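# Roll whiteboard around hallway corner, park between yellow lines

## Task

Push the wheeled whiteboard around the hallway corner and leave it upright on its own wheels, not propped against a wall, with all four wheels inside the gap between the two yellow floor lines and no wheel touching the tape. Either or both robots may be used, but neither robot may topple or be left leaning.

## Robot and tools

Robots: two identical Hello Robot Stretch 4 units, r1 and r2. Each has an omni-wheeled base, a lift that rides up a mast, an arm that telescopes forward, a wrist with yaw, pitch and roll, and a five-finger hand. Each is about 1.6 m tall, and the base rim is no more than 0.23 m from the base origin. Each robot reports in its own frames, so only camera images, lidar_m and wrist_depth_mm reveal where one robot is relative to the other.

Frames and units: the base frame sits on the floor below the base centre, with x forward, y left and z up, in metres. hand_pose is reported in this frame and may be slightly off. The odometry frame is the base frame as it stood when the scene began; base_odometry counts wheel rotation only, so slipping shows up as travel. Heading is in radians, positive to the left, from -3.142 to 3.142.

move: each robot gets its own object under the key r1 or r2; a robot that is omitted gets nothing new. Inside a robot's object, "base" holds a relative offset from the base's current spot, never a pose: translate_m (metres, forward positive, -2 to 2), strafe_m (metres, left positive, -2 to 2) or rotate_rad (radians, counter-clockwise positive, -3.2 to 3.2). translate_m and strafe_m may be combined for a straight diagonal without turning; rotate_rad must be sent alone. "joints" holds absolute targets keyed by joint name: lift_m 0 to 1.2 m, arm_m 0 to 0.55 m, wrist_yaw_rad -1.134 to 4.276 (0 forward, positive left), wrist_pitch_rad -1.117 to 4.259 (0 level, 1.57 pointing down), wrist_roll_rad -1.117 to 4.259 (0 palm up, 1.57 palm to the right, 3.14 palm down). Finger keys hand_little, hand_ring, hand_middle, hand_index, hand_thumb_bend and hand_thumb_turn take -1 (closed; for the thumb turn, across the palm) to +1 (open, straight). hand_force_limit (-1 to 1, roughly 0 to 10 N at the fingertip, 15 N for thumb motors) and hand_speed (-0.96 to 1) are settings rather than motions. Out-of-range joint targets get clipped and reported; other bad values make the call refused, and unknown keys make it invalid. Optional per robot: "pace" ("slow", "default", "fast", "max"), "speeds" (a top speed for a given joint), "contact_limits" (0 gentlest to 1 firmest for arm_m, lift_m, translate_m, strafe_m, rotate_rad; default 0.5; place it next to its own command; a base limit persists until the next base command). {"end_of_arm": "enable_torque"} must be sent by itself to revive wrist motors that shut off. "cameras" lists camera names or ["all"]; "blocking" false returns after roughly 0.5 s while motion carries on. Any single action is capped at 15 s, and a motion times out after 14 s.

wait(seconds 0 to 10, cameras) lets time pass and returns the state; it can come back early once a running move settles. stop(cameras) brakes everything that is moving and can re-hold wheels left slack. zoom_image(camera, region [x0,y0,x1,y1] in pixels, no more than 504 per side) enlarges part of the latest image from that camera. show_instructions displays the reference pages. finished_scene ends the scene for good.

Reading results: "move" gives, per robot, done or its worst status. base_status and joint_status may read done, moving, off_target, contact_stop (blocked, now slack), time_out, limit_stop_at_own_body, limit_stop_at_tilt (lean above 6 degrees; motion freezes) or torque_fault. If any stop you did not request shows up, or a call is refused, the rest of that reply's move, wait and finished_scene calls are skipped. on_its_own describes things the robot did unprompted, such as slack joints or rolling wheels. lidar_m gives 12 distances in 30-degree sectors: first straight ahead, fourth left, seventh behind, tenth right; "-" means nothing seen or something under 0.25 m. wrist_depth_mm is a 7x7 grid of depths in millimetres. base_tilt is given in degrees (forward, right) with a few degrees of fixed bias. When turned_by_wheels and turned_by_imu drift apart by more than about 0.1 rad, the base probably slipped or struck something. motor_effort is a percentage of maximum with the peak in brackets; servo_current is in mA. hand_stopped_by lists little, ring, middle, index, thumb_bend and thumb_turn, and the *_load_n fields give fingertip forces in newtons.

Timing: the simulation keeps running while you reason, so lengthy replies cost time and a running move continues meanwhile.

What to avoid: robots pressing hard against each other, since base-on-robot contact escalates quickly and a hand gripping the other robot's fingers counts too; a robot tipping, particularly with more than 1 kg held, arm_m above 0.2, fast pace, or a high hand pushing firmly; striking walls or heavy objects hard; slamming the whiteboard or leaving it tilted against a wall; wrist poses that run into the robot's own body. Travel can differ by up to 3 cm per metre between the two robots, so moving the board together risks one robot pulling the other over. Use gentle contact limits when pushing the board, and confirm with the cameras that all four of its wheels lie fully between the yellow lines before you end the scene.

Each tool is called after "Emit:" as a command line: name --argument value for each argument, lists and objects as JSON in quotes; but a table of rows of numbers goes row by row, as --pt "numbers of a row", without its own name.

Reference images:

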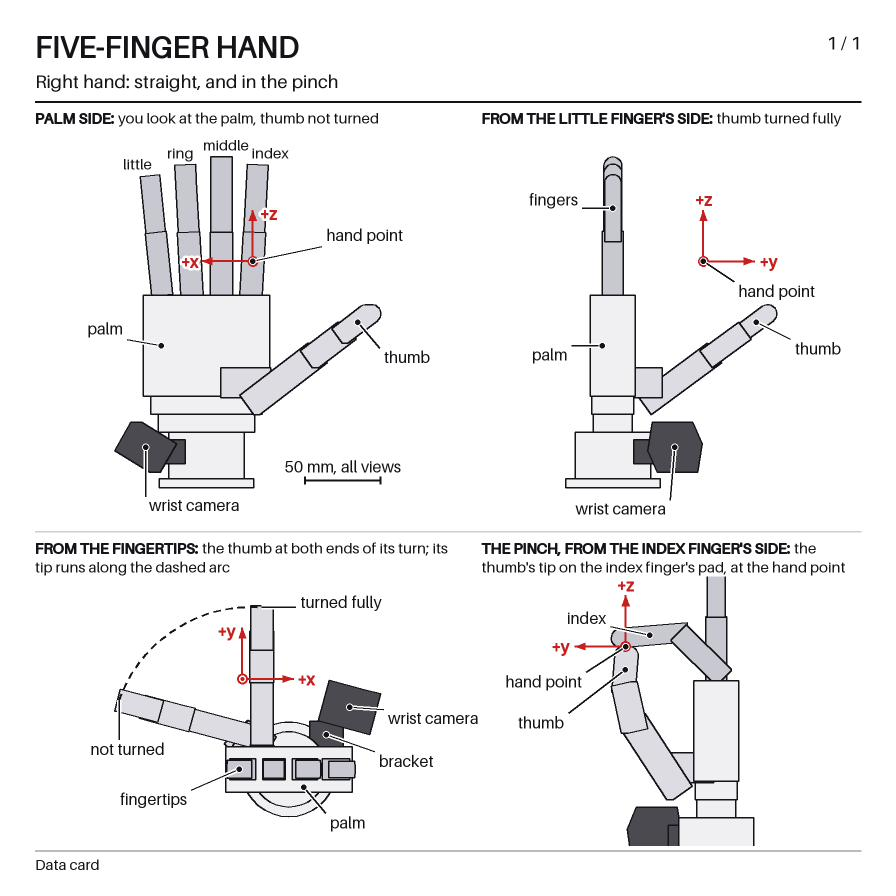

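## Session

Emit:
move

Scene clock: 0.00 s.
r1.base_odometry: x=+0.000 y=+0.000 heading=+0.000
r1.turned_by_wheels: +0.000
r1.turned_by_imu: +0.000
r1.base_tilt: forward=+1.0 right=+0.1
r1.lidar_m: 0.84 1.08 2.44 1.09 0.74 0.67 0.70 0.90 1.94 1.13 0.88 0.81
r1.base_status: not commanded
r1.joint_positions: lift_m=+0.143 arm_m=+0.000 wrist_yaw_rad=+3.239 wrist_pitch_rad=+0.003 wrist_roll_rad=+0.000 hand_little=+1.000 hand_ring=+1.000 hand_middle=+1.000 hand_index=+1.000 hand_thumb_turn=+1.000 hand_thumb_bend=+1.000 hand_force_limit=+0.000 hand_speed=-0.800
r1.joint_status: not commanded
r1.measured_speeds: all 0
r1.hand_stopped_by: target,target,target,target,target,target
r1.little_load_n: 0.0
r1.ring_load_n: 0.0
r1.middle_load_n: 0.5
r1.index_load_n: 0.0
r1.thumb_bend_load_n: 0.0
r1.thumb_turn_load_n: 0.0
r1.motor_effort: lift_m=+22 arm_m=+4 wheel_0=-1 wheel_1=+0 wheel_2=+0
r1.servo_current: wrist_yaw_rad=46 wrist_pitch_rad=46 wrist_roll_rad=13
r1.hand_pose: x=-0.0612 y=+0.0961 z=+0.3813 quat_wxyz=(-0.523, -0.524, +0.476, +0.474) (m; r1's base frame)
r1.wrist_depth_mm: - 131 136 - - - - / - 119 153 - - - - / - 124 183 - - - - / 138 137 - - - - - / 215 - - - - - - / 221 960 121 129 - - - / 220 - - - - - -
r2.base_odometry: x=+0.000 y=+0.000 heading=+0.000
r2.turned_by_wheels: +0.000
r2.turned_by_imu: +0.000
r2.base_tilt: forward=-1.9 right=+0.1
r2.lidar_m: 0.89 0.81 0.80 0.70 0.64 0.65 0.77 0.66 0.68 0.73 0.65 1.46
r2.base_status: not commanded
r2.joint_positions: lift_m=+0.244 arm_m=+0.000 wrist_yaw_rad=+3.055 wrist_pitch_rad=+0.003 wrist_roll_rad=+0.000 hand_little=+1.000 hand_ring=+1.000 hand_middle=+1.000 hand_index=+1.000 hand_thumb_turn=+1.000 hand_thumb_bend=+1.000 hand_force_limit=+0.000 hand_speed=-0.800
r2.joint_status: not commanded
r2.measured_speeds: all 0
r2.hand_stopped_by: target,target,target,target,target,target
r2.little_load_n: 0.0
r2.ring_load_n: 0.0
r2.middle_load_n: 0.0
r2.index_load_n: 0.0
r2.thumb_bend_load_n: 0.0
r2.thumb_turn_load_n: 0.0
r2.motor_effort: lift_m=+22 arm_m=+4 wheel_0=+0 wheel_1=+0 wheel_2=+0
r2.servo_current: wrist_yaw_rad=39 wrist_pitch_rad=39 wrist_roll_rad=33
r2.hand_pose: x=-0.0397 y=+0.1369 z=+0.4814 quat_wxyz=(-0.477, -0.479, +0.522, +0.520) (m; r2's base frame)
r2.wrist_depth_mm: - 191 - - 809 634 569 / - 138 - - - - 569 / 114 137 225 - - - 585 / 131 151 238 - - - 564 / - - - - - - 597 / - - - 183 - - - / - - 115 - - - -
pictures: r1_head_camera, r1_head_left_camera, r1_head_right_camera, r1_wrist_camera, r2_head_camera, r2_head_left_camera, r2_head_right_camera, r2_wrist_camera

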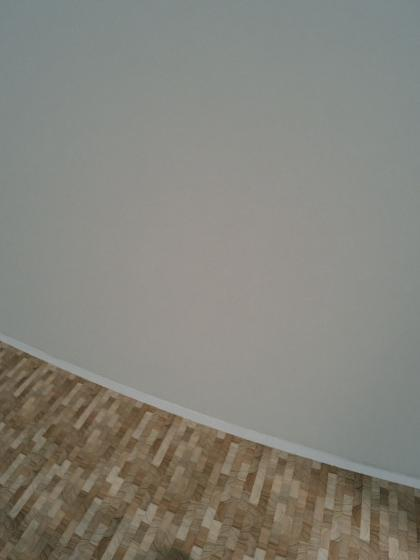

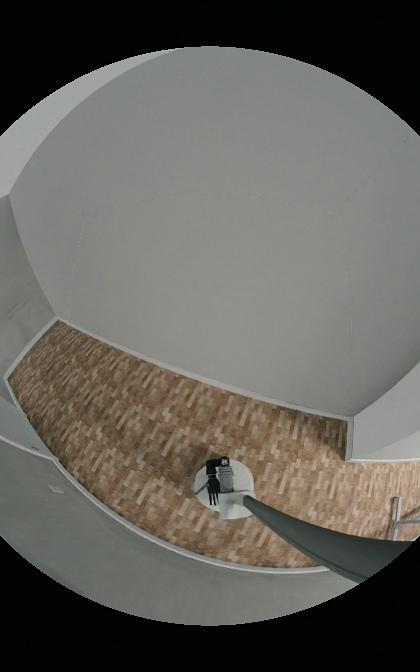

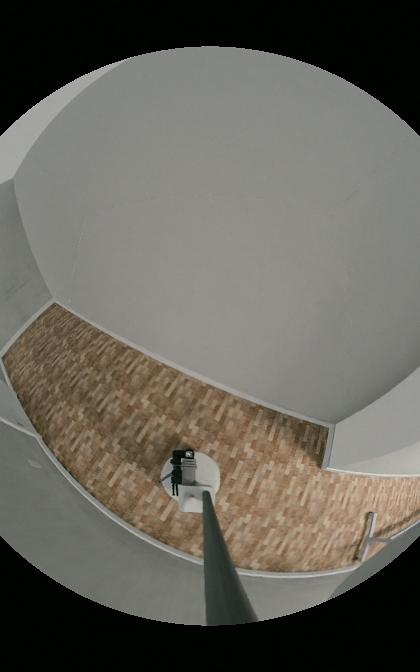

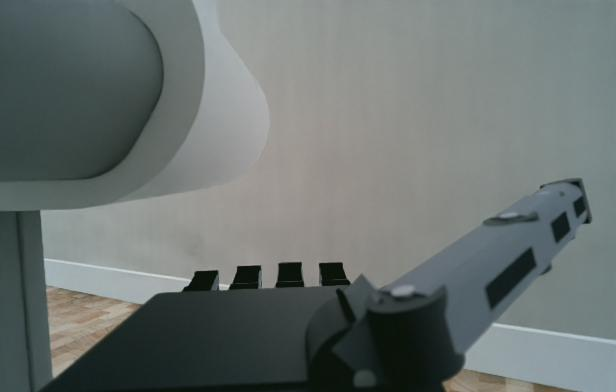

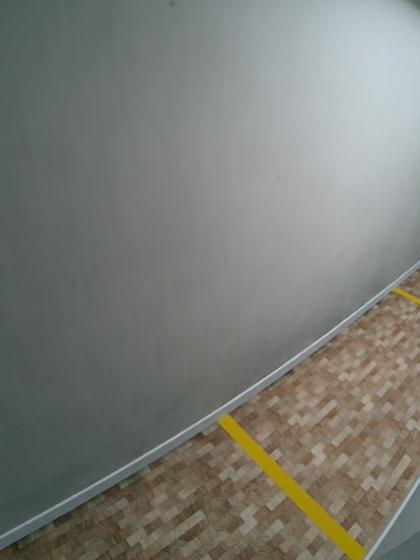

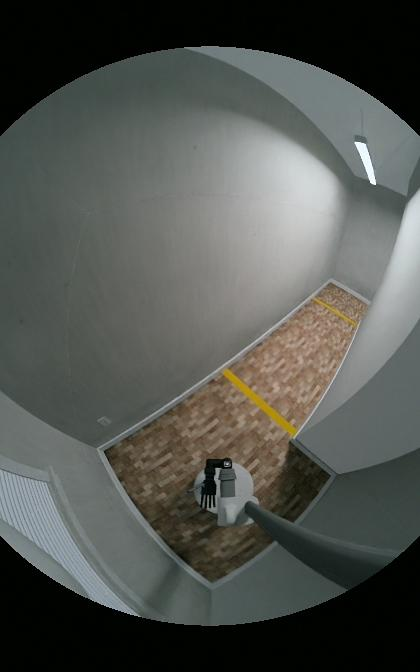

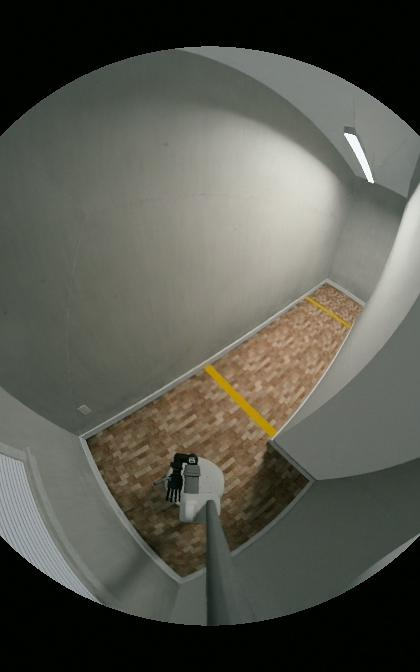

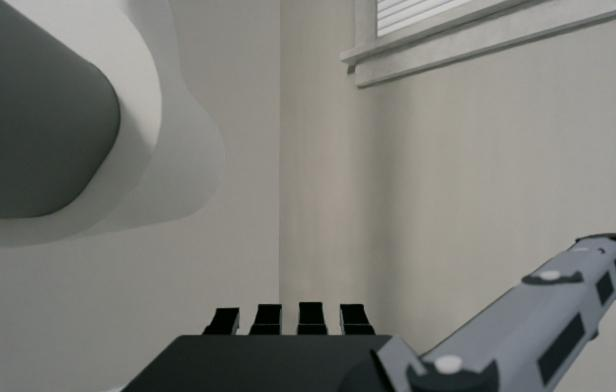

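Emit:
move --r1 '{"base": {"rotate_rad": -1.6}}' --r2 '{"base": {"rotate_rad": -0.9}}' --cameras '["all"]'

Scene clock: 12.10 s.
move: r1 done; r2 done
r1.base_odometry: x=+0.000 y=+0.000 heading=-1.600
r1.turned_by_wheels: -1.600
r1.turned_by_imu: -1.577
r1.base_tilt: forward=+1.1 right=+0.1
r1.lidar_m: 1.15 0.90 0.82 0.85 1.07 2.36 1.09 0.74 0.67 0.69 0.88 1.94
r1.base_status: done
r1.joint_positions: lift_m=+0.143 arm_m=+0.000 wrist_yaw_rad=+3.239 wrist_pitch_rad=+0.003 wrist_roll_rad=+0.000 hand_little=+1.000 hand_ring=+1.000 hand_middle=+1.000 hand_index=+1.000 hand_thumb_turn=+1.000 hand_thumb_bend=+1.000 hand_force_limit=+0.000 hand_speed=-0.800
r1.joint_status: not commanded
r1.measured_speeds: all 0
r1.hand_stopped_by: target,target,target,target,target,target
r1.little_load_n: 0.0
r1.ring_load_n: 0.0
r1.middle_load_n: 0.0
r1.index_load_n: 0.0
r1.thumb_bend_load_n: 0.0
r1.thumb_turn_load_n: 0.0
r1.motor_effort: lift_m=+23(23) arm_m=+3(4) wheel_0=+2(10) wheel_1=+1(9) wheel_2=+2(10)
r1.servo_current: wrist_yaw_rad=39(52) wrist_pitch_rad=46(65) wrist_roll_rad=26(52)
r1.hand_pose: x=-0.0612 y=+0.0961 z=+0.3813 quat_wxyz=(-0.523, -0.524, +0.476, +0.474) (m; r1's base frame)
r1.wrist_depth_mm: - 131 136 - - - - / - 119 154 - - - - / - 124 183 - - - - / 138 137 - 1756 - - - / 215 - - 1661 1863 - - / 220 - 121 130 - - - / 220 - - - - - 661
r2.base_odometry: x=+0.000 y=+0.000 heading=-0.900
r2.turned_by_wheels: -0.900
r2.turned_by_imu: -0.896
r2.base_tilt: forward=-1.9 right=+0.0
r2.lidar_m: 0.66 1.19 0.86 0.82 0.85 0.64 0.63 0.68 0.69 0.65 0.68 0.67
r2.base_status: done
r2.joint_positions: lift_m=+0.244 arm_m=+0.000 wrist_yaw_rad=+3.055 wrist_pitch_rad=+0.003 wrist_roll_rad=+0.000 hand_little=+1.000 hand_ring=+1.000 hand_middle=+1.000 hand_index=+1.000 hand_thumb_turn=+1.000 hand_thumb_bend=+1.000 hand_force_limit=+0.000 hand_speed=-0.800
r2.joint_status: not commanded
r2.measured_speeds: all 0
r2.hand_stopped_by: target,target,target,target,target,target
r2.little_load_n: 0.5
r2.ring_load_n: 0.0
r2.middle_load_n: 0.0
r2.index_load_n: 0.0
r2.thumb_bend_load_n: 0.0
r2.thumb_turn_load_n: 0.0
r2.motor_effort: lift_m=+22(23) arm_m=+4(4) wheel_0=+3(8) wheel_1=+2(8) wheel_2=+0(7)
r2.servo_current: wrist_yaw_rad=39(46) wrist_pitch_rad=59(65) wrist_roll_rad=46(85)
r2.hand_pose: x=-0.0397 y=+0.1369 z=+0.4814 quat_wxyz=(-0.477, -0.479, +0.522, +0.520) (m; r2's base frame)
r2.wrist_depth_mm: - 195 798 820 831 - - / - 138 - - - - - / 112 137 206 - - - - / 130 155 246 - - - - / - - - - - - - / - - - 182 - - - / - - 115 - - - -
pictures: r1_head_camera, r1_head_left_camera, r1_head_right_camera, r1_wrist_camera, r2_head_camera, r2_head_left_camera, r2_head_right_camera, r2_wrist_camera

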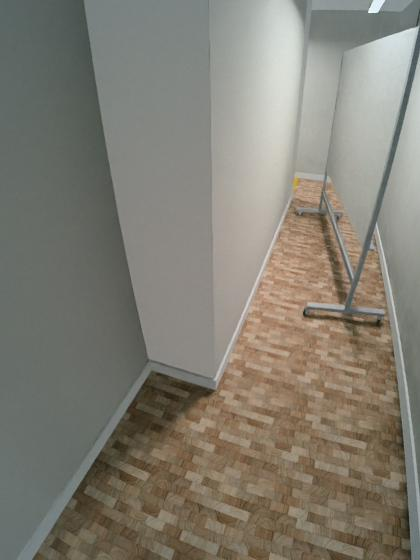

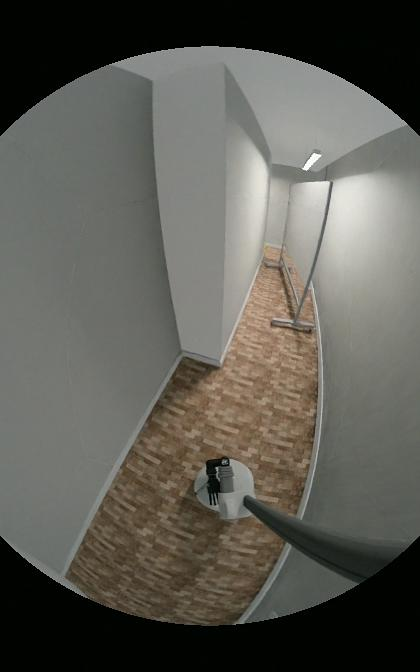

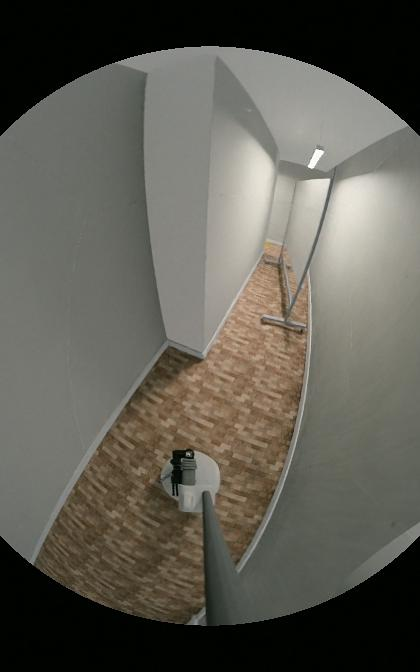

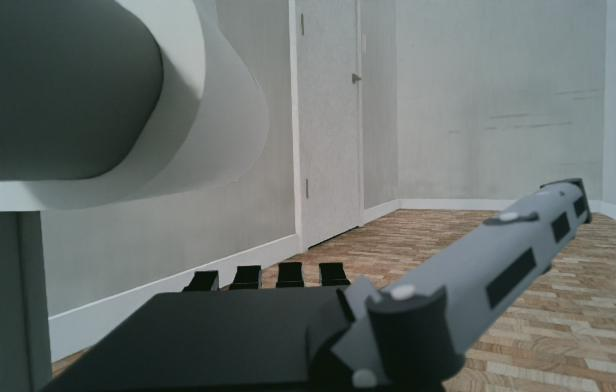

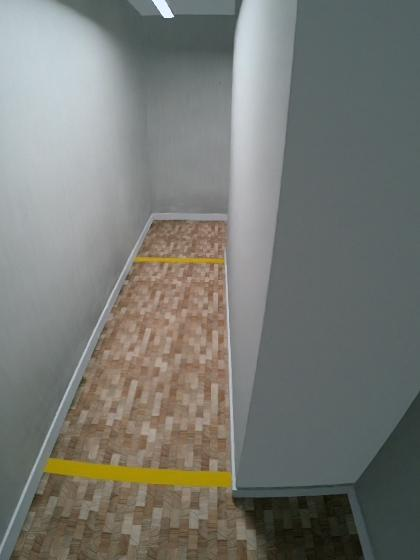

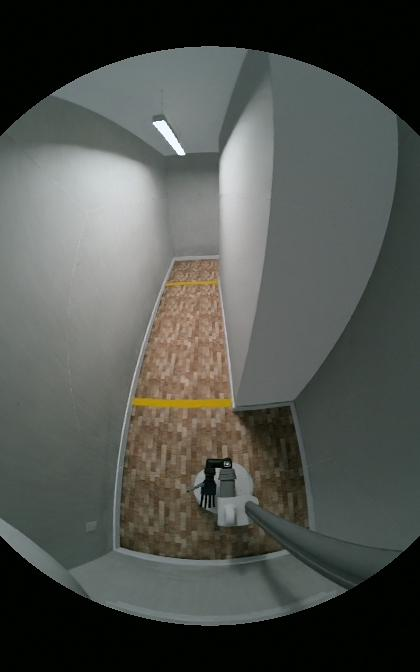

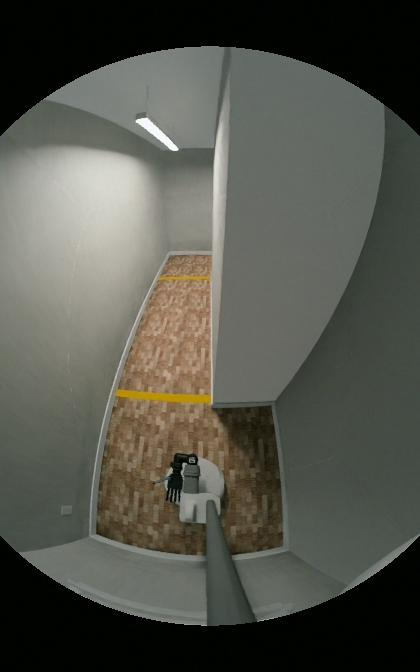

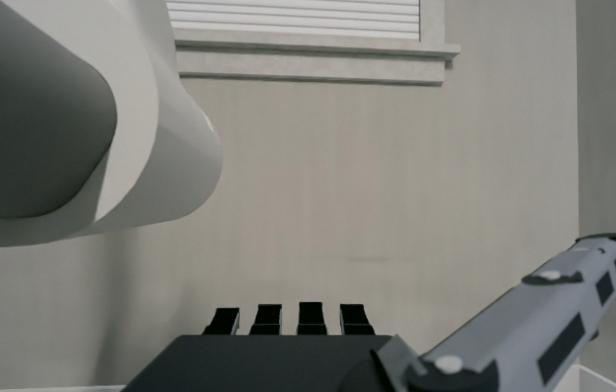

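Emit:
zoom_image --camera "r1_head_camera" --region '[210, 0, 420, 340]'

Emit:
zoom_image --camera "r2_head_camera" --region '[90, 150, 270, 330]'

Scaled by 1.482 from the camera's 420x560 image, which has a finer 1200x1600 frame.

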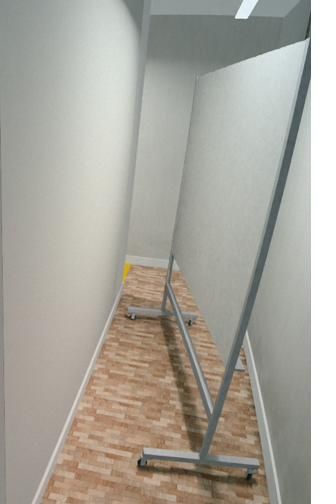

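Scaled by 2.800 from the camera's 420x560 image, which has a finer 1200x1600 frame.

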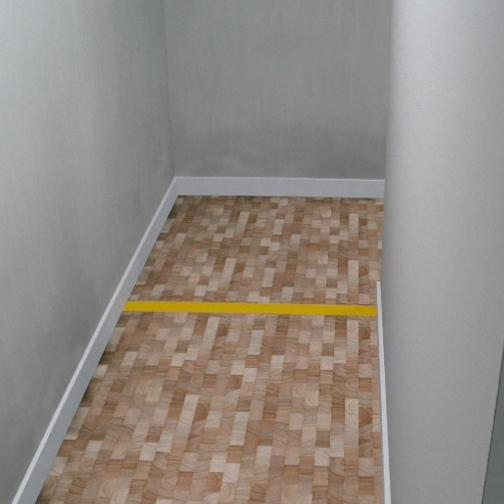

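Emit:
move --r1 '{"base": {"rotate_rad": -0.42}}' --r2 '{"base": {"strafe_m": 0.33}}' --cameras '["r1_head_camera", "r2_head_camera"]'

Scene clock: 55.57 s.
move: r1 done; r2 done
r1.base_odometry: x=+0.000 y=+0.000 heading=-2.019
r1.turned_by_wheels: -0.420
r1.turned_by_imu: -0.414
r1.base_tilt: forward=+1.1 right=+0.1
r1.lidar_m: 1.54 1.13 0.86 0.82 0.85 1.18 2.64 0.96 0.72 0.66 0.70 0.98
r1.base_status: done
r1.joint_positions: lift_m=+0.143 arm_m=+0.000 wrist_yaw_rad=+3.239 wrist_pitch_rad=+0.003 wrist_roll_rad=+0.000 hand_little=+1.000 hand_ring=+1.000 hand_middle=+1.000 hand_index=+1.000 hand_thumb_turn=+1.000 hand_thumb_bend=+1.000 hand_force_limit=+0.000 hand_speed=-0.800
r1.joint_status: not commanded
r1.measured_speeds: all 0
r1.hand_stopped_by: target,target,target,target,target,target
r1.little_load_n: 0.0
r1.ring_load_n: 0.0
r1.middle_load_n: 0.0
r1.index_load_n: 0.0
r1.thumb_bend_load_n: 0.0
r1.thumb_turn_load_n: 0.0
r1.motor_effort: lift_m=+22(23) arm_m=+3(4) wheel_0=+1(8) wheel_1=+2(8) wheel_2=+2(8)
r1.servo_current: wrist_yaw_rad=46(59) wrist_pitch_rad=39(72) wrist_roll_rad=39(59)
r1.hand_pose: x=-0.0612 y=+0.0961 z=+0.3813 quat_wxyz=(-0.523, -0.524, +0.476, +0.474) (m; r1's base frame)
r1.wrist_depth_mm: - 132 138 - - - - / - 119 154 - - - - / - 124 183 - - - - / 138 144 - - - - - / 215 1576 1708 1708 1863 - - / 220 1060 131 130 - - - / 220 - - - - - 668
r2.base_odometry: x=+0.258 y=+0.205 heading=-0.900
r2.turned_by_wheels: +0.000
r2.turned_by_imu: -0.001
r2.base_tilt: forward=-2.0 right=+0.0
r2.lidar_m: 1.62 0.73 0.51 0.48 0.49 0.71 0.63 0.66 0.91 0.96 0.96 0.79
r2.base_status: done
r2.joint_positions: lift_m=+0.244 arm_m=+0.000 wrist_yaw_rad=+3.055 wrist_pitch_rad=+0.003 wrist_roll_rad=+0.000 hand_little=+1.000 hand_ring=+1.000 hand_middle=+1.000 hand_index=+1.000 hand_thumb_turn=+1.000 hand_thumb_bend=+1.000 hand_force_limit=+0.000 hand_speed=-0.800
r2.joint_status: not commanded
r2.measured_speeds: all 0
r2.hand_stopped_by: target,target,target,target,target,target
r2.little_load_n: 0.0
r2.ring_load_n: 0.0
r2.middle_load_n: 0.0
r2.index_load_n: 0.0
r2.thumb_bend_load_n: 0.0
r2.thumb_turn_load_n: 0.0
r2.motor_effort: lift_m=+22(23) arm_m=+4(4) wheel_0=+0(12) wheel_1=-1(10) wheel_2=+0(3)
r2.servo_current: wrist_yaw_rad=39(46) wrist_pitch_rad=59(78) wrist_roll_rad=46(65)
r2.hand_pose: x=-0.0397 y=+0.1369 z=+0.4814 quat_wxyz=(-0.477, -0.479, +0.522, +0.520) (m; r2's base frame)
r2.wrist_depth_mm: - 195 820 - - - - / - 138 - - - - - / 112 137 206 - - - - / 132 155 245 - - - - / - - - - - - - / - - - 182 - - - / - - 115 - - - -
pictures: r1_head_camera, r2_head_camera

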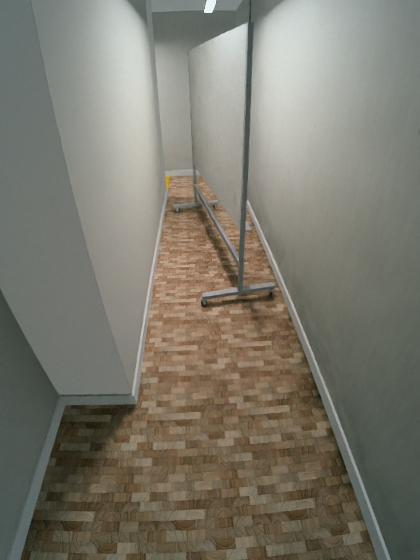

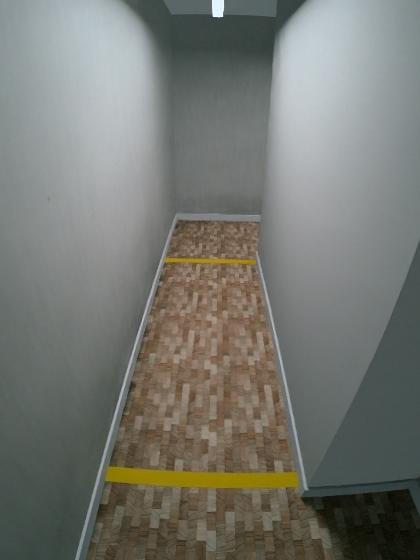

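Emit:
move --r1 '{"base": {"rotate_rad": 0.06}}' --r2 '{"base": {"rotate_rad": -0.06}}' --cameras '[]'

Emit:
move --r1 '{"base": {"translate_m": 0.5, "strafe_m": -0.18}}' --r2 '{"base": {"translate_m": 0.9, "strafe_m": 0.0}}' --cameras '["all"]'

Scene clock: 86.07 s.
move: r1 done; r2 done
r1.base_odometry: x=+0.000 y=+0.000 heading=-1.960
r1.turned_by_wheels: +0.060
r1.turned_by_imu: +0.058
r1.base_tilt: forward=+1.1 right=+0.1
r1.lidar_m: 1.25 1.10 0.84 0.81 0.88 1.28 2.15 0.91 0.69 0.67 0.71 1.04
r1.base_status: done
r1.joint_positions: lift_m=+0.143 arm_m=+0.000 wrist_yaw_rad=+3.239 wrist_pitch_rad=+0.003 wrist_roll_rad=+0.000 hand_little=+1.000 hand_ring=+1.000 hand_middle=+1.000 hand_index=+1.000 hand_thumb_turn=+1.000 hand_thumb_bend=+1.000 hand_force_limit=+0.000 hand_speed=-0.800
r1.joint_status: not commanded
r1.measured_speeds: all 0
r1.hand_stopped_by: target,target,target,target,target,target
r1.little_load_n: 0.0
r1.ring_load_n: 0.0
r1.middle_load_n: 0.0
r1.index_load_n: 0.0
r1.thumb_bend_load_n: 0.0
r1.thumb_turn_load_n: 0.0
r1.motor_effort: lift_m=+22(23) arm_m=+3(4) wheel_0=-2(4) wheel_1=-2(4) wheel_2=-1(6)
r1.servo_current: wrist_yaw_rad=33(46) wrist_pitch_rad=52(52) wrist_roll_rad=46(46)
r1.hand_pose: x=-0.0612 y=+0.0961 z=+0.3813 quat_wxyz=(-0.523, -0.524, +0.476, +0.474) (m; r1's base frame)
r1.wrist_depth_mm: - 132 138 - - - - / - 119 156 - - - - / - 124 183 - - - - / 138 144 - - - - - / 215 1537 1708 1708 1863 - - / 220 1060 131 129 - - - / 220 - - - - - 661
r2.base_odometry: x=+0.258 y=+0.205 heading=-0.959
r2.turned_by_wheels: -0.060
r2.turned_by_imu: -0.060
r2.base_tilt: forward=-1.9 right=+0.1
r2.lidar_m: 1.35 0.76 0.51 0.48 0.49 0.66 0.63 0.66 0.88 0.97 1.03 0.80
r2.base_status: done
r2.joint_positions: lift_m=+0.244 arm_m=+0.000 wrist_yaw_rad=+3.055 wrist_pitch_rad=+0.003 wrist_roll_rad=+0.000 hand_little=+1.000 hand_ring=+1.000 hand_middle=+1.000 hand_index=+1.000 hand_thumb_turn=+1.000 hand_thumb_bend=+1.000 hand_force_limit=+0.000 hand_speed=-0.800
r2.joint_status: not commanded
r2.measured_speeds: all 0
r2.hand_stopped_by: target,target,target,target,target,target
r2.little_load_n: 0.0
r2.ring_load_n: 0.5
r2.middle_load_n: 0.0
r2.index_load_n: 0.0
r2.thumb_bend_load_n: 0.0
r2.thumb_turn_load_n: 0.0
r2.motor_effort: lift_m=+22(22) arm_m=+3(4) wheel_0=+3(4) wheel_1=+1(5) wheel_2=+0(5)
r2.servo_current: wrist_yaw_rad=39(39) wrist_pitch_rad=46(59) wrist_roll_rad=52(59)
r2.hand_pose: x=-0.0397 y=+0.1369 z=+0.4814 quat_wxyz=(-0.477, -0.479, +0.522, +0.520) (m; r2's base frame)
r2.wrist_depth_mm: - 194 798 - - - - / - 138 - - - - - / 112 137 206 - - - - / 132 155 246 - - - - / - - - - - - - / - - - 182 - - - / - - 115 - - - -
pictures: none
No camera images: "cameras" was empty.

Scene clock: 90.57 s.
move: r1 done; r2 done
r1.base_odometry: x=-0.356 y=-0.395 heading=-1.959
r1.turned_by_wheels: +0.000
r1.turned_by_imu: +0.001
r1.base_tilt: forward=+1.1 right=+0.1
r1.lidar_m: 1.41 0.80 0.86 0.97 1.05 1.51 1.72 0.72 0.54 0.51 0.56 0.83
r1.base_status: done
r1.joint_positions: lift_m=+0.143 arm_m=+0.000 wrist_yaw_rad=+3.239 wrist_pitch_rad=+0.003 wrist_roll_rad=+0.000 hand_little=+1.000 hand_ring=+1.000 hand_middle=+1.000 hand_index=+1.000 hand_thumb_turn=+1.000 hand_thumb_bend=+1.000 hand_force_limit=+0.000 hand_speed=-0.800
r1.joint_status: not commanded
r1.measured_speeds: all 0
r1.hand_stopped_by: target,target,target,target,target,target
r1.little_load_n: 0.5
r1.ring_load_n: 0.0
r1.middle_load_n: 0.0
r1.index_load_n: 0.0
r1.thumb_bend_load_n: 0.0
r1.thumb_turn_load_n: 0.0
r1.motor_effort: lift_m=+22(23) arm_m=+4(4) wheel_0=+1(10) wheel_1=+2(6) wheel_2=+0(15)
r1.servo_current: wrist_yaw_rad=52(52) wrist_pitch_rad=46(65) wrist_roll_rad=20(65)
r1.hand_pose: x=-0.0612 y=+0.0961 z=+0.3813 quat_wxyz=(-0.523, -0.524, +0.476, +0.474) (m; r1's base frame)
r1.wrist_depth_mm: - 132 138 - - - - / - 119 154 - - - - / - 124 183 - - - - / 138 137 - - - - - / 215 - 1576 1756 1921 - - / 220 917 131 129 - - - / 221 - - - - - 668
r2.base_odometry: x=+0.775 y=-0.531 heading=-0.959
r2.turned_by_wheels: +0.000
r2.turned_by_imu: -0.004
r2.base_tilt: forward=-1.9 right=+0.1
r2.lidar_m: 1.15 0.89 0.60 0.54 0.57 0.74 1.54 1.46 0.39 0.36 0.36 0.48
r2.base_status: done
r2.joint_positions: lift_m=+0.244 arm_m=+0.000 wrist_yaw_rad=+3.055 wrist_pitch_rad=+0.003 wrist_roll_rad=+0.000 hand_little=+1.000 hand_ring=+1.000 hand_middle=+1.000 hand_index=+1.000 hand_thumb_turn=+1.000 hand_thumb_bend=+1.000 hand_force_limit=+0.000 hand_speed=-0.800
r2.joint_status: not commanded
r2.measured_speeds: all 0
r2.hand_stopped_by: target,target,target,target,target,target
r2.little_load_n: 0.0
r2.ring_load_n: 0.0
r2.middle_load_n: 0.0
r2.index_load_n: 0.0
r2.thumb_bend_load_n: 0.0
r2.thumb_turn_load_n: 0.0
r2.motor_effort: lift_m=+23(23) arm_m=+3(4) wheel_0=+1(10) wheel_1=+2(7) wheel_2=+1(10)
r2.servo_current: wrist_yaw_rad=39(46) wrist_pitch_rad=33(65) wrist_roll_rad=59(65)
r2.hand_pose: x=-0.0397 y=+0.1369 z=+0.4814 quat_wxyz=(-0.477, -0.479, +0.522, +0.520) (m; r2's base frame)
r2.wrist_depth_mm: - 194 1708 - - - - / - 138 1708 - - - - / 112 137 235 - - - - / 129 155 245 - - - - / - - - - - - - / 1366 1499 1397 204 - - - / 1078 1078 115 - - - -
pictures: r1_head_camera, r1_head_left_camera, r1_head_right_camera, r1_wrist_camera, r2_head_camera, r2_head_left_camera, r2_head_right_camera, r2_wrist_camera

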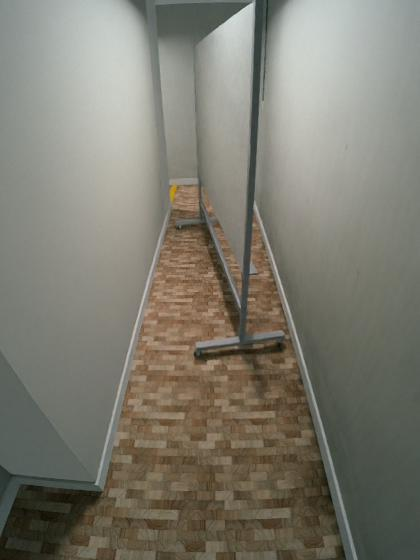

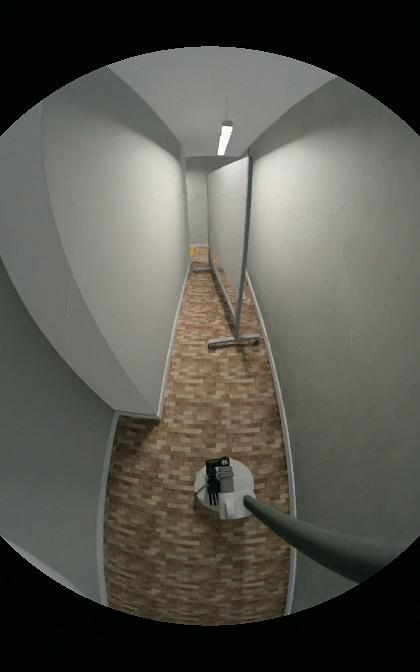

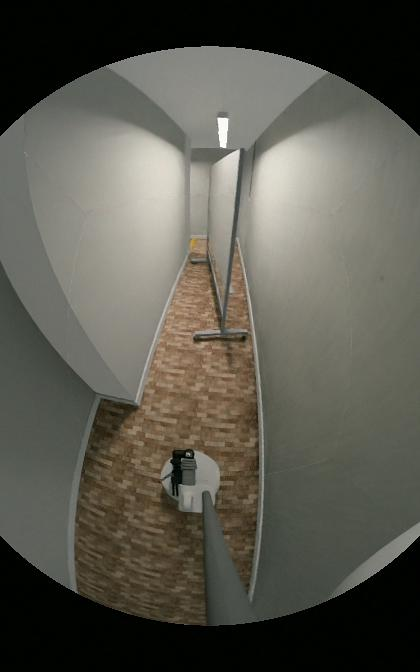

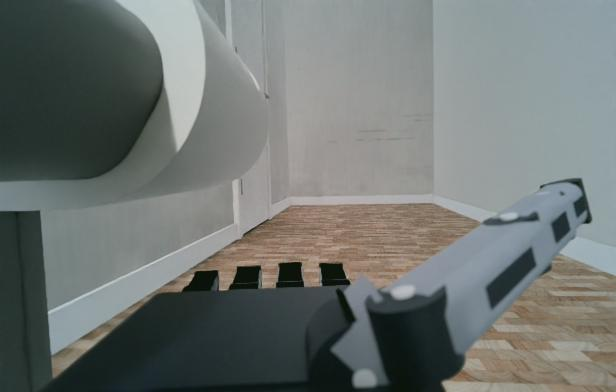

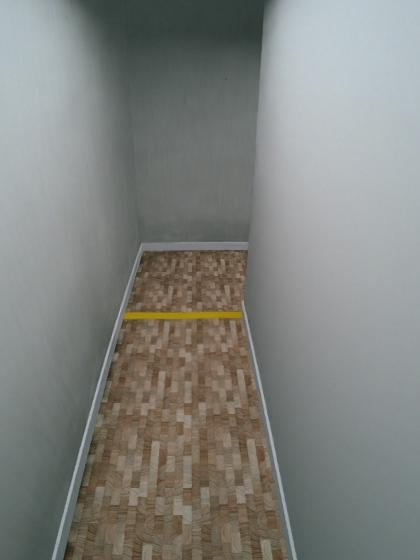

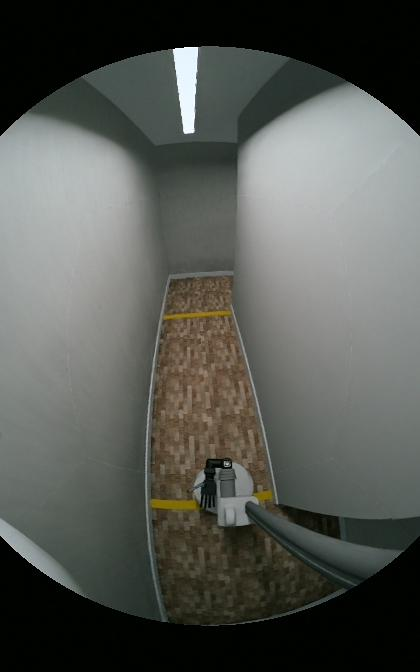

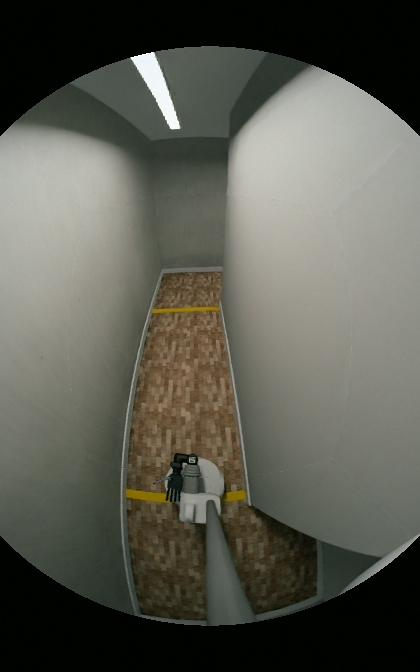

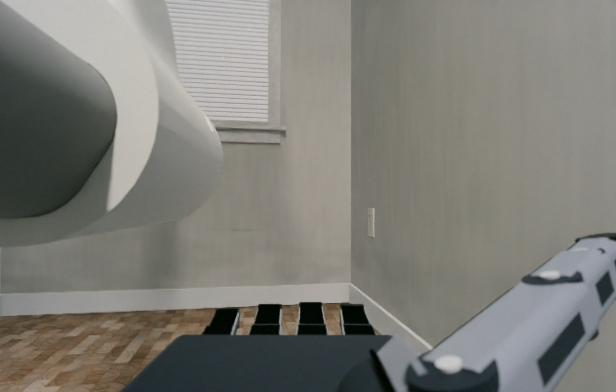

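Emit:
move --r1 '{"base": {"rotate_rad": -0.04}, "joints": {"wrist_yaw_rad": 0.0, "lift_m": 0.3}}' --r2 '{"base": {"rotate_rad": 0.065}, "joints": {"lift_m": 0.6}}' --cameras '[]'

Emit:
move --r1 '{"base": {"translate_m": 0.35, "strafe_m": -0.0}}' --r2 '{"base": {"translate_m": 0.8, "strafe_m": 0.08}, "joints": {"wrist_pitch_rad": 1.57}}' --cameras '["r1_head_camera", "r1_head_left_camera", "r1_wrist_camera", "r2_head_camera"]'

Scene clock: 146.93 s.
move: r1 done; r2 done
r1.base_odometry: x=-0.356 y=-0.394 heading=-1.999
r1.turned_by_wheels: -0.040
r1.turned_by_imu: -0.039
r1.base_tilt: forward=+1.1 right=+0.1
r1.lidar_m: 1.41 0.77 0.81 0.96 1.02 1.42 1.91 0.74 0.56 0.52 0.56 0.78
r1.base_status: done
r1.joint_positions: lift_m=+0.300 arm_m=+0.000 wrist_yaw_rad=+0.002 wrist_pitch_rad=+0.003 wrist_roll_rad=+0.000 hand_little=+1.000 hand_ring=+1.000 hand_middle=+1.000 hand_index=+1.000 hand_thumb_turn=+1.000 hand_thumb_bend=+1.000 hand_force_limit=+0.000 hand_speed=-0.800
r1.joint_status: all done
r1.measured_speeds: all 0
r1.hand_stopped_by: target,target,target,target,target,target
r1.little_load_n: 0.0
r1.ring_load_n: 0.0
r1.middle_load_n: 0.0
r1.index_load_n: 0.0
r1.thumb_bend_load_n: 0.0
r1.thumb_turn_load_n: 0.0
r1.motor_effort: lift_m=+26(31) arm_m=+3(4) wheel_0=+3(5) wheel_1=+2(5) wheel_2=+0(8)
r1.servo_current: wrist_yaw_rad=33(169) wrist_pitch_rad=46(65) wrist_roll_rad=20(52)
r1.hand_pose: x=+0.3927 y=-0.1178 z=+0.5375 quat_wxyz=(+0.499, +0.500, +0.501, +0.500) (m; r1's base frame)
r1.wrist_depth_mm: - - - - - - - / - - - - - - - / - - - - - - - / - - - - - - - / - - - - - - - / - 121 131 130 - - - / - - - - - - -
r2.base_odometry: x=+0.775 y=-0.531 heading=-0.894
r2.turned_by_wheels: +0.065
r2.turned_by_imu: +0.065
r2.base_tilt: forward=-1.8 right=+0.1
r2.lidar_m: 1.37 0.83 0.59 0.55 0.58 0.78 1.53 1.38 0.37 0.35 0.38 0.54
r2.base_status: done
r2.joint_positions: lift_m=+0.600 arm_m=+0.000 wrist_yaw_rad=+3.055 wrist_pitch_rad=+0.003 wrist_roll_rad=+0.000 hand_little=+1.000 hand_ring=+1.000 hand_middle=+1.000 hand_index=+1.000 hand_thumb_turn=+1.000 hand_thumb_bend=+1.000 hand_force_limit=+0.000 hand_speed=-0.800
r2.joint_status: all done
r2.measured_speeds: all 0
r2.hand_stopped_by: target,target,target,target,target,target
r2.little_load_n: 0.0
r2.ring_load_n: 0.0
r2.middle_load_n: 0.0
r2.index_load_n: 0.0
r2.thumb_bend_load_n: 0.0
r2.thumb_turn_load_n: 0.0
r2.motor_effort: lift_m=+26(34) arm_m=+3(4) wheel_0=-2(7) wheel_1=+0(5) wheel_2=+0(5)
r2.servo_current: wrist_yaw_rad=39(46) wrist_pitch_rad=39(72) wrist_roll_rad=59(59)
r2.hand_pose: x=-0.0397 y=+0.1369 z=+0.8374 quat_wxyz=(-0.477, -0.479, +0.522, +0.520) (m; r2's base frame)
r2.wrist_depth_mm: - 195 1756 1756 - - - / - 138 1661 1756 - - - / 112 137 285 1756 - - - / 132 154 277 1708 - - - / - - - - - - - / - - - 183 - - - / - - 115 - - - -
pictures: none
No camera images: "cameras" was empty.

Scene clock: 151.10 s.
move: r1 done; r2 done
r1.base_odometry: x=-0.501 y=-0.713 heading=-1.999
r1.turned_by_wheels: +0.000
r1.turned_by_imu: +0.000
r1.base_tilt: forward=+1.1 right=+0.1
r1.lidar_m: 1.09 0.74 0.58 0.93 1.00 1.44 1.96 0.76 0.55 0.54 0.58 0.79
r1.base_status: done
r1.joint_positions: lift_m=+0.300 arm_m=+0.000 wrist_yaw_rad=+0.002 wrist_pitch_rad=+0.003 wrist_roll_rad=+0.000 hand_little=+1.000 hand_ring=+1.000 hand_middle=+1.000 hand_index=+1.000 hand_thumb_turn=+1.000 hand_thumb_bend=+1.000 hand_force_limit=+0.000 hand_speed=-0.800
r1.joint_status: not commanded
r1.measured_speeds: all 0
r1.hand_stopped_by: target,target,target,target,target,target
r1.little_load_n: 0.0
r1.ring_load_n: 0.0
r1.middle_load_n: 0.0
r1.index_load_n: 0.0
r1.thumb_bend_load_n: 0.0
r1.thumb_turn_load_n: 0.0
r1.motor_effort: lift_m=+26(27) arm_m=+4(4) wheel_0=+1(8) wheel_1=+1(7) wheel_2=+0(12)
r1.servo_current: wrist_yaw_rad=39(59) wrist_pitch_rad=59(72) wrist_roll_rad=39(59)
r1.hand_pose: x=+0.3927 y=-0.1178 z=+0.5375 quat_wxyz=(+0.499, +0.500, +0.501, +0.500) (m; r1's base frame)
r1.wrist_depth_mm: - - - - - - - / - - - - - - - / - - - - - - - / - - - - - - - / - - - - - - - / - 121 131 130 - - - / - - - - - - -
r2.base_odometry: x=+1.339 y=-1.105 heading=-0.894
r2.turned_by_wheels: +0.000
r2.turned_by_imu: -0.004
r2.base_tilt: forward=-1.9 right=+0.1
r2.lidar_m: 2.21 0.71 0.52 0.48 0.50 0.71 1.85 0.66 0.44 0.41 0.44 0.60
r2.base_status: done
r2.joint_positions: lift_m=+0.600 arm_m=+0.000 wrist_yaw_rad=+3.055 wrist_pitch_rad=+1.567 wrist_roll_rad=+0.000 hand_little=+1.000 hand_ring=+1.000 hand_middle=+1.000 hand_index=+1.000 hand_thumb_turn=+1.000 hand_thumb_bend=+1.000 hand_force_limit=+0.000 hand_speed=-0.800
r2.joint_status: all done
r2.measured_speeds: all 0
r2.hand_stopped_by: target,target,target,target,target,target
r2.little_load_n: 0.0
r2.ring_load_n: 0.0
r2.middle_load_n: 0.0
r2.index_load_n: 0.0
r2.thumb_bend_load_n: 0.0
r2.thumb_turn_load_n: 0.0
r2.motor_effort: lift_m=+26(26) arm_m=+3(4) wheel_0=+1(10) wheel_1=+2(7) wheel_2=+0(10)
r2.servo_current: wrist_yaw_rad=39(46) wrist_pitch_rad=39(111) wrist_roll_rad=26(65)
r2.hand_pose: x=+0.1204 y=+0.1230 z=+0.5567 quat_wxyz=(-0.001, -0.676, +0.737, +0.001) (m; r2's base frame)
r2.wrist_depth_mm: 723 508 508 517 732 723 - / 723 504 504 504 732 723 - / 715 504 500 504 723 723 - / 707 500 496 496 715 715 - / 707 707 500 707 715 715 - / 707 707 707 707 707 715 - / 707 707 115 - - - -
pictures: r1_head_camera, r1_head_left_camera, r1_wrist_camera, r2_head_camera

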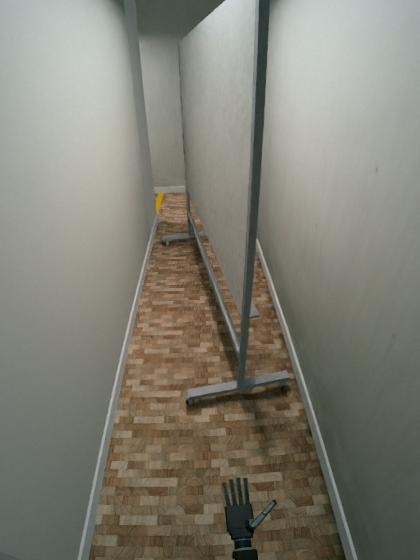

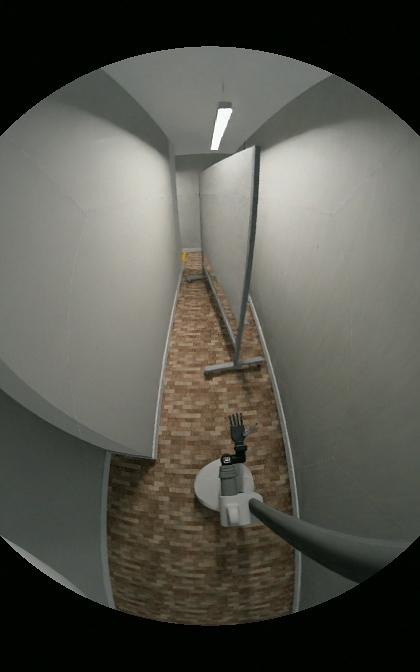

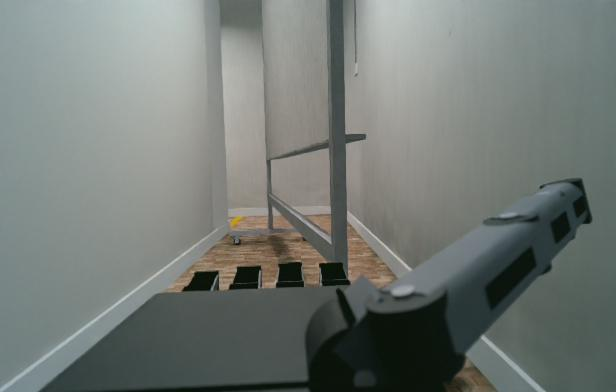

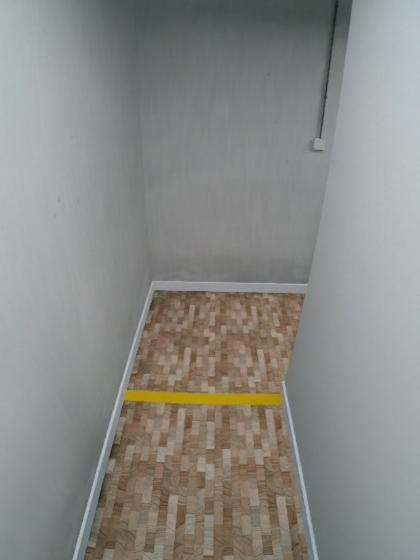

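Emit:
move --r1 '{"base": {"translate_m": 0.3}, "joints": {"wrist_roll_rad": 1.57, "lift_m": 0.25, "hand_thumb_turn": -1.0, "hand_speed": 0.3}}' --r2 '{"base": {"translate_m": 0.3}, "joints": {"wrist_yaw_rad": 0.0}}' --cameras '["r1_head_camera", "r1_head_left_camera", "r1_wrist_camera", "r2_head_camera"]'

Emit:
move --r2 '{"joints": {"wrist_pitch_rad": 0.0, "wrist_roll_rad": 1.57, "lift_m": 0.25, "hand_thumb_turn": -1.0, "hand_speed": 0.3}}' --cameras '["r2_wrist_camera", "r2_head_camera", "r1_wrist_camera"]'

Scene clock: 197.70 s.
move: r1 done; r2 done
r1.base_odometry: x=-0.626 y=-0.986 heading=-1.999
r1.turned_by_wheels: +0.000
r1.turned_by_imu: +0.000
r1.base_tilt: forward=+1.1 right=+0.1
r1.lidar_m: 0.79 0.73 0.54 0.51 0.98 1.41 2.03 0.76 0.56 0.54 0.58 0.80
r1.base_status: done
r1.joint_positions: lift_m=+0.250 arm_m=+0.000 wrist_yaw_rad=+0.002 wrist_pitch_rad=+0.003 wrist_roll_rad=+1.568 hand_little=+1.000 hand_ring=+1.000 hand_middle=+1.000 hand_index=+1.000 hand_thumb_turn=-1.000 hand_thumb_bend=+1.000 hand_force_limit=+0.000 hand_speed=+0.300
r1.joint_status: all done
r1.measured_speeds: all 0
r1.hand_stopped_by: target,target,target,target,target,target
r1.little_load_n: 0.0
r1.ring_load_n: 0.0
r1.middle_load_n: 0.0
r1.index_load_n: 0.0
r1.thumb_bend_load_n: 0.0
r1.thumb_turn_load_n: 0.0
r1.motor_effort: lift_m=+18(29) arm_m=+3(4) wheel_0=+3(8) wheel_1=+3(7) wheel_2=+0(13)
r1.servo_current: wrist_yaw_rad=52(59) wrist_pitch_rad=52(65) wrist_roll_rad=26(78)
r1.hand_pose: x=+0.3925 y=-0.1473 z=+0.3973 quat_wxyz=(+0.000, +0.708, +0.001, +0.706) (m; r1's base frame)
r1.wrist_depth_mm: - - - 117 1060 654 544 / - - - 107 1060 661 525 / - - - - - 634 549 / - - - - - 809 549 / - - - - - 640 535 / - - 131 - - 554 539 / - - - - - - 539
r2.base_odometry: x=+1.527 y=-1.339 heading=-0.894
r2.turned_by_wheels: +0.000
r2.turned_by_imu: -0.001
r2.base_tilt: forward=-1.9 right=+0.0
r2.lidar_m: 2.05 0.73 0.52 0.48 0.51 0.73 1.87 0.63 0.44 0.40 0.42 0.59
r2.base_status: done
r2.joint_positions: lift_m=+0.600 arm_m=+0.000 wrist_yaw_rad=+0.004 wrist_pitch_rad=+1.568 wrist_roll_rad=+0.000 hand_little=+1.000 hand_ring=+1.000 hand_middle=+1.000 hand_index=+1.000 hand_thumb_turn=+1.000 hand_thumb_bend=+1.000 hand_force_limit=+0.000 hand_speed=-0.800
r2.joint_status: all done
r2.measured_speeds: all 0
r2.hand_stopped_by: target,target,target,target,target,target
r2.little_load_n: 0.0
r2.ring_load_n: 0.0
r2.middle_load_n: 0.0
r2.index_load_n: 0.0
r2.thumb_bend_load_n: 0.0
r2.thumb_turn_load_n: 0.0
r2.motor_effort: lift_m=+26(26) arm_m=+3(4) wheel_0=+3(9) wheel_1=+1(6) wheel_2=+0(11)
r2.servo_current: wrist_yaw_rad=33(124) wrist_pitch_rad=59(65) wrist_roll_rad=72(78)
r2.hand_pose: x=+0.2322 y=-0.1180 z=+0.5566 quat_wxyz=(+0.001, +0.706, +0.708, +0.001) (m; r2's base frame)
r2.wrist_depth_mm: 723 715 715 723 723 723 - / 715 732 723 723 715 715 - / 715 723 715 723 723 715 - / 715 715 707 723 715 715 - / 707 715 496 500 715 715 - / 707 496 496 492 707 707 - / 699 496 115 - - - -
pictures: r1_head_camera, r1_head_left_camera, r1_wrist_camera, r2_head_camera

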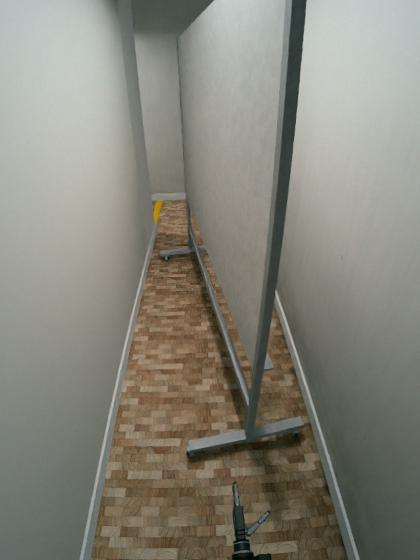

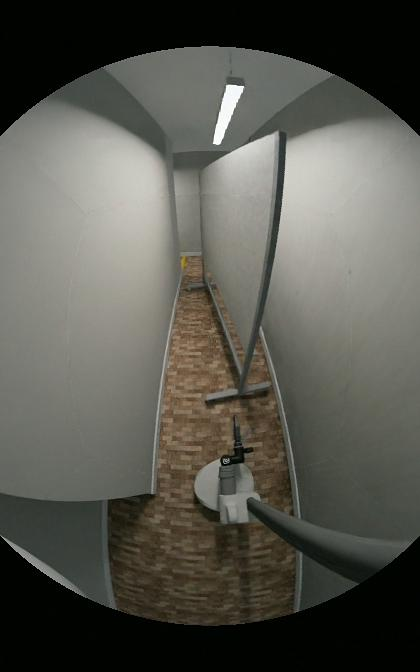

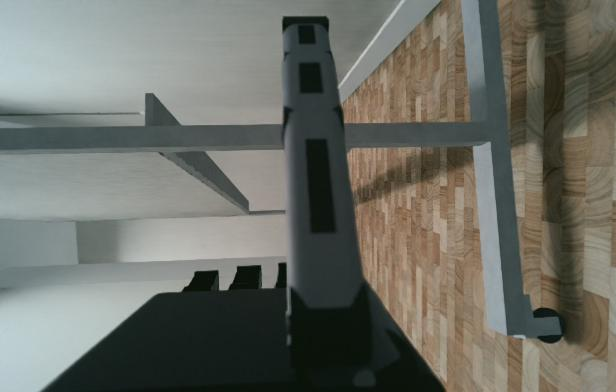

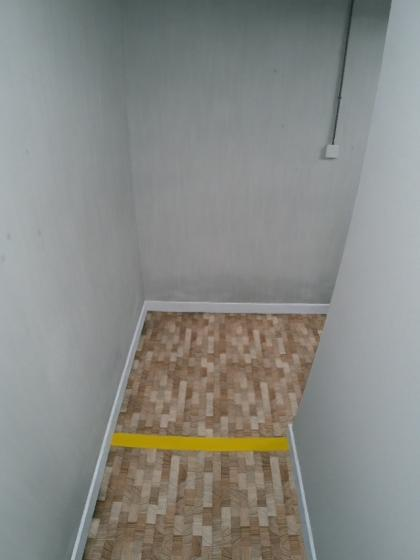

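Scene clock: 200.13 s.
move: r2 done
r1: as last shown
r1.lidar_m: 0.78 0.73 0.53 0.52 1.01 1.43 1.97 0.78 0.57 0.53 0.59 0.80
r1.ring_load_n: 0.5
r1.motor_effort: lift_m=+18(19) arm_m=+3(4) wheel_0=+3(4) wheel_1=+3(4) wheel_2=-1(1)
r1.servo_current: wrist_yaw_rad=39(59) wrist_pitch_rad=33(65) wrist_roll_rad=26(46)
r1.wrist_depth_mm: - - - 117 1042 661 544 / - - - 108 1060 668 525 / - - - - - 627 549 / - - - - - 798 554 / - - - - - 640 535 / - - 131 - - 554 539 / - - - - - - 544
r2.base_odometry: x=+1.527 y=-1.339 heading=-0.894
r2.turned_by_wheels: +0.000
r2.turned_by_imu: +0.000
r2.base_tilt: forward=-1.9 right=+0.1
r2.lidar_m: 2.06 0.75 0.52 0.49 0.51 0.71 1.85 0.62 0.41 0.41 0.42 0.59
r2.base_status: not commanded
r2.joint_positions: lift_m=+0.250 arm_m=+0.000 wrist_yaw_rad=+0.003 wrist_pitch_rad=+0.011 wrist_roll_rad=+1.567 hand_little=+1.000 hand_ring=+1.000 hand_middle=+1.000 hand_index=+1.000 hand_thumb_turn=-1.000 hand_thumb_bend=+1.000 hand_force_limit=+0.000 hand_speed=+0.300
r2.joint_status: all done
r2.measured_speeds: all 0
r2.hand_stopped_by: target,target,target,target,target,target
r2.little_load_n: 0.0
r2.ring_load_n: 0.0
r2.middle_load_n: 0.0
r2.index_load_n: 0.0
r2.thumb_bend_load_n: 0.0
r2.thumb_turn_load_n: 0.5
r2.motor_effort: lift_m=+18(24) arm_m=+4(4) wheel_0=+3(3) wheel_1=+1(1) wheel_2=+1(1)
r2.servo_current: wrist_yaw_rad=39(46) wrist_pitch_rad=91(215) wrist_roll_rad=39(104)
r2.hand_pose: x=+0.3924 y=-0.1470 z=+0.3954 quat_wxyz=(+0.000, +0.711, +0.002, +0.703) (m; r2's base frame)
r2.wrist_depth_mm: - - - - - - 512 / - - - 114 - 699 564 / - - - - - 831 559 / - - - - - 778 559 / - - - - - 691 554 / - - - - - - 559 / - - 115 - - - 559
pictures: r1_wrist_camera, r2_head_camera, r2_wrist_camera

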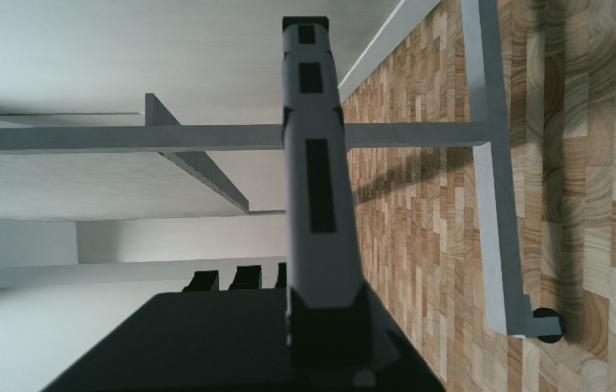

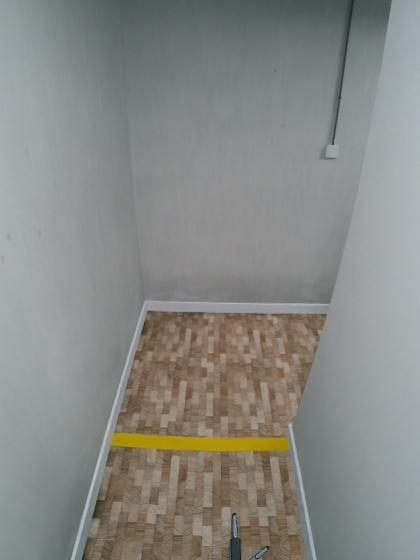

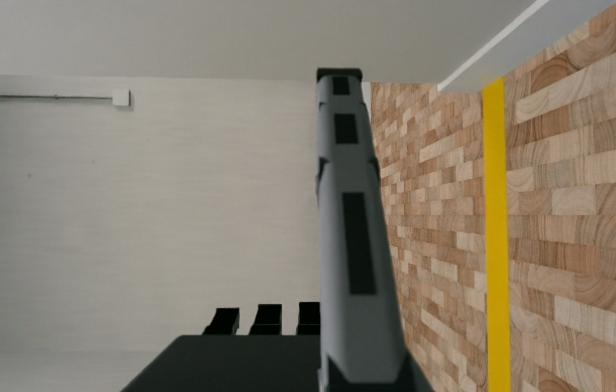

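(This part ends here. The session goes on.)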